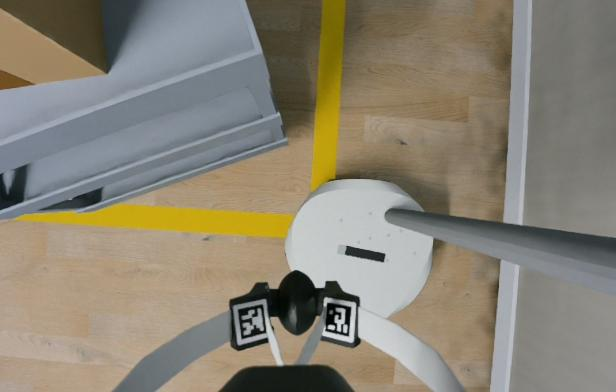

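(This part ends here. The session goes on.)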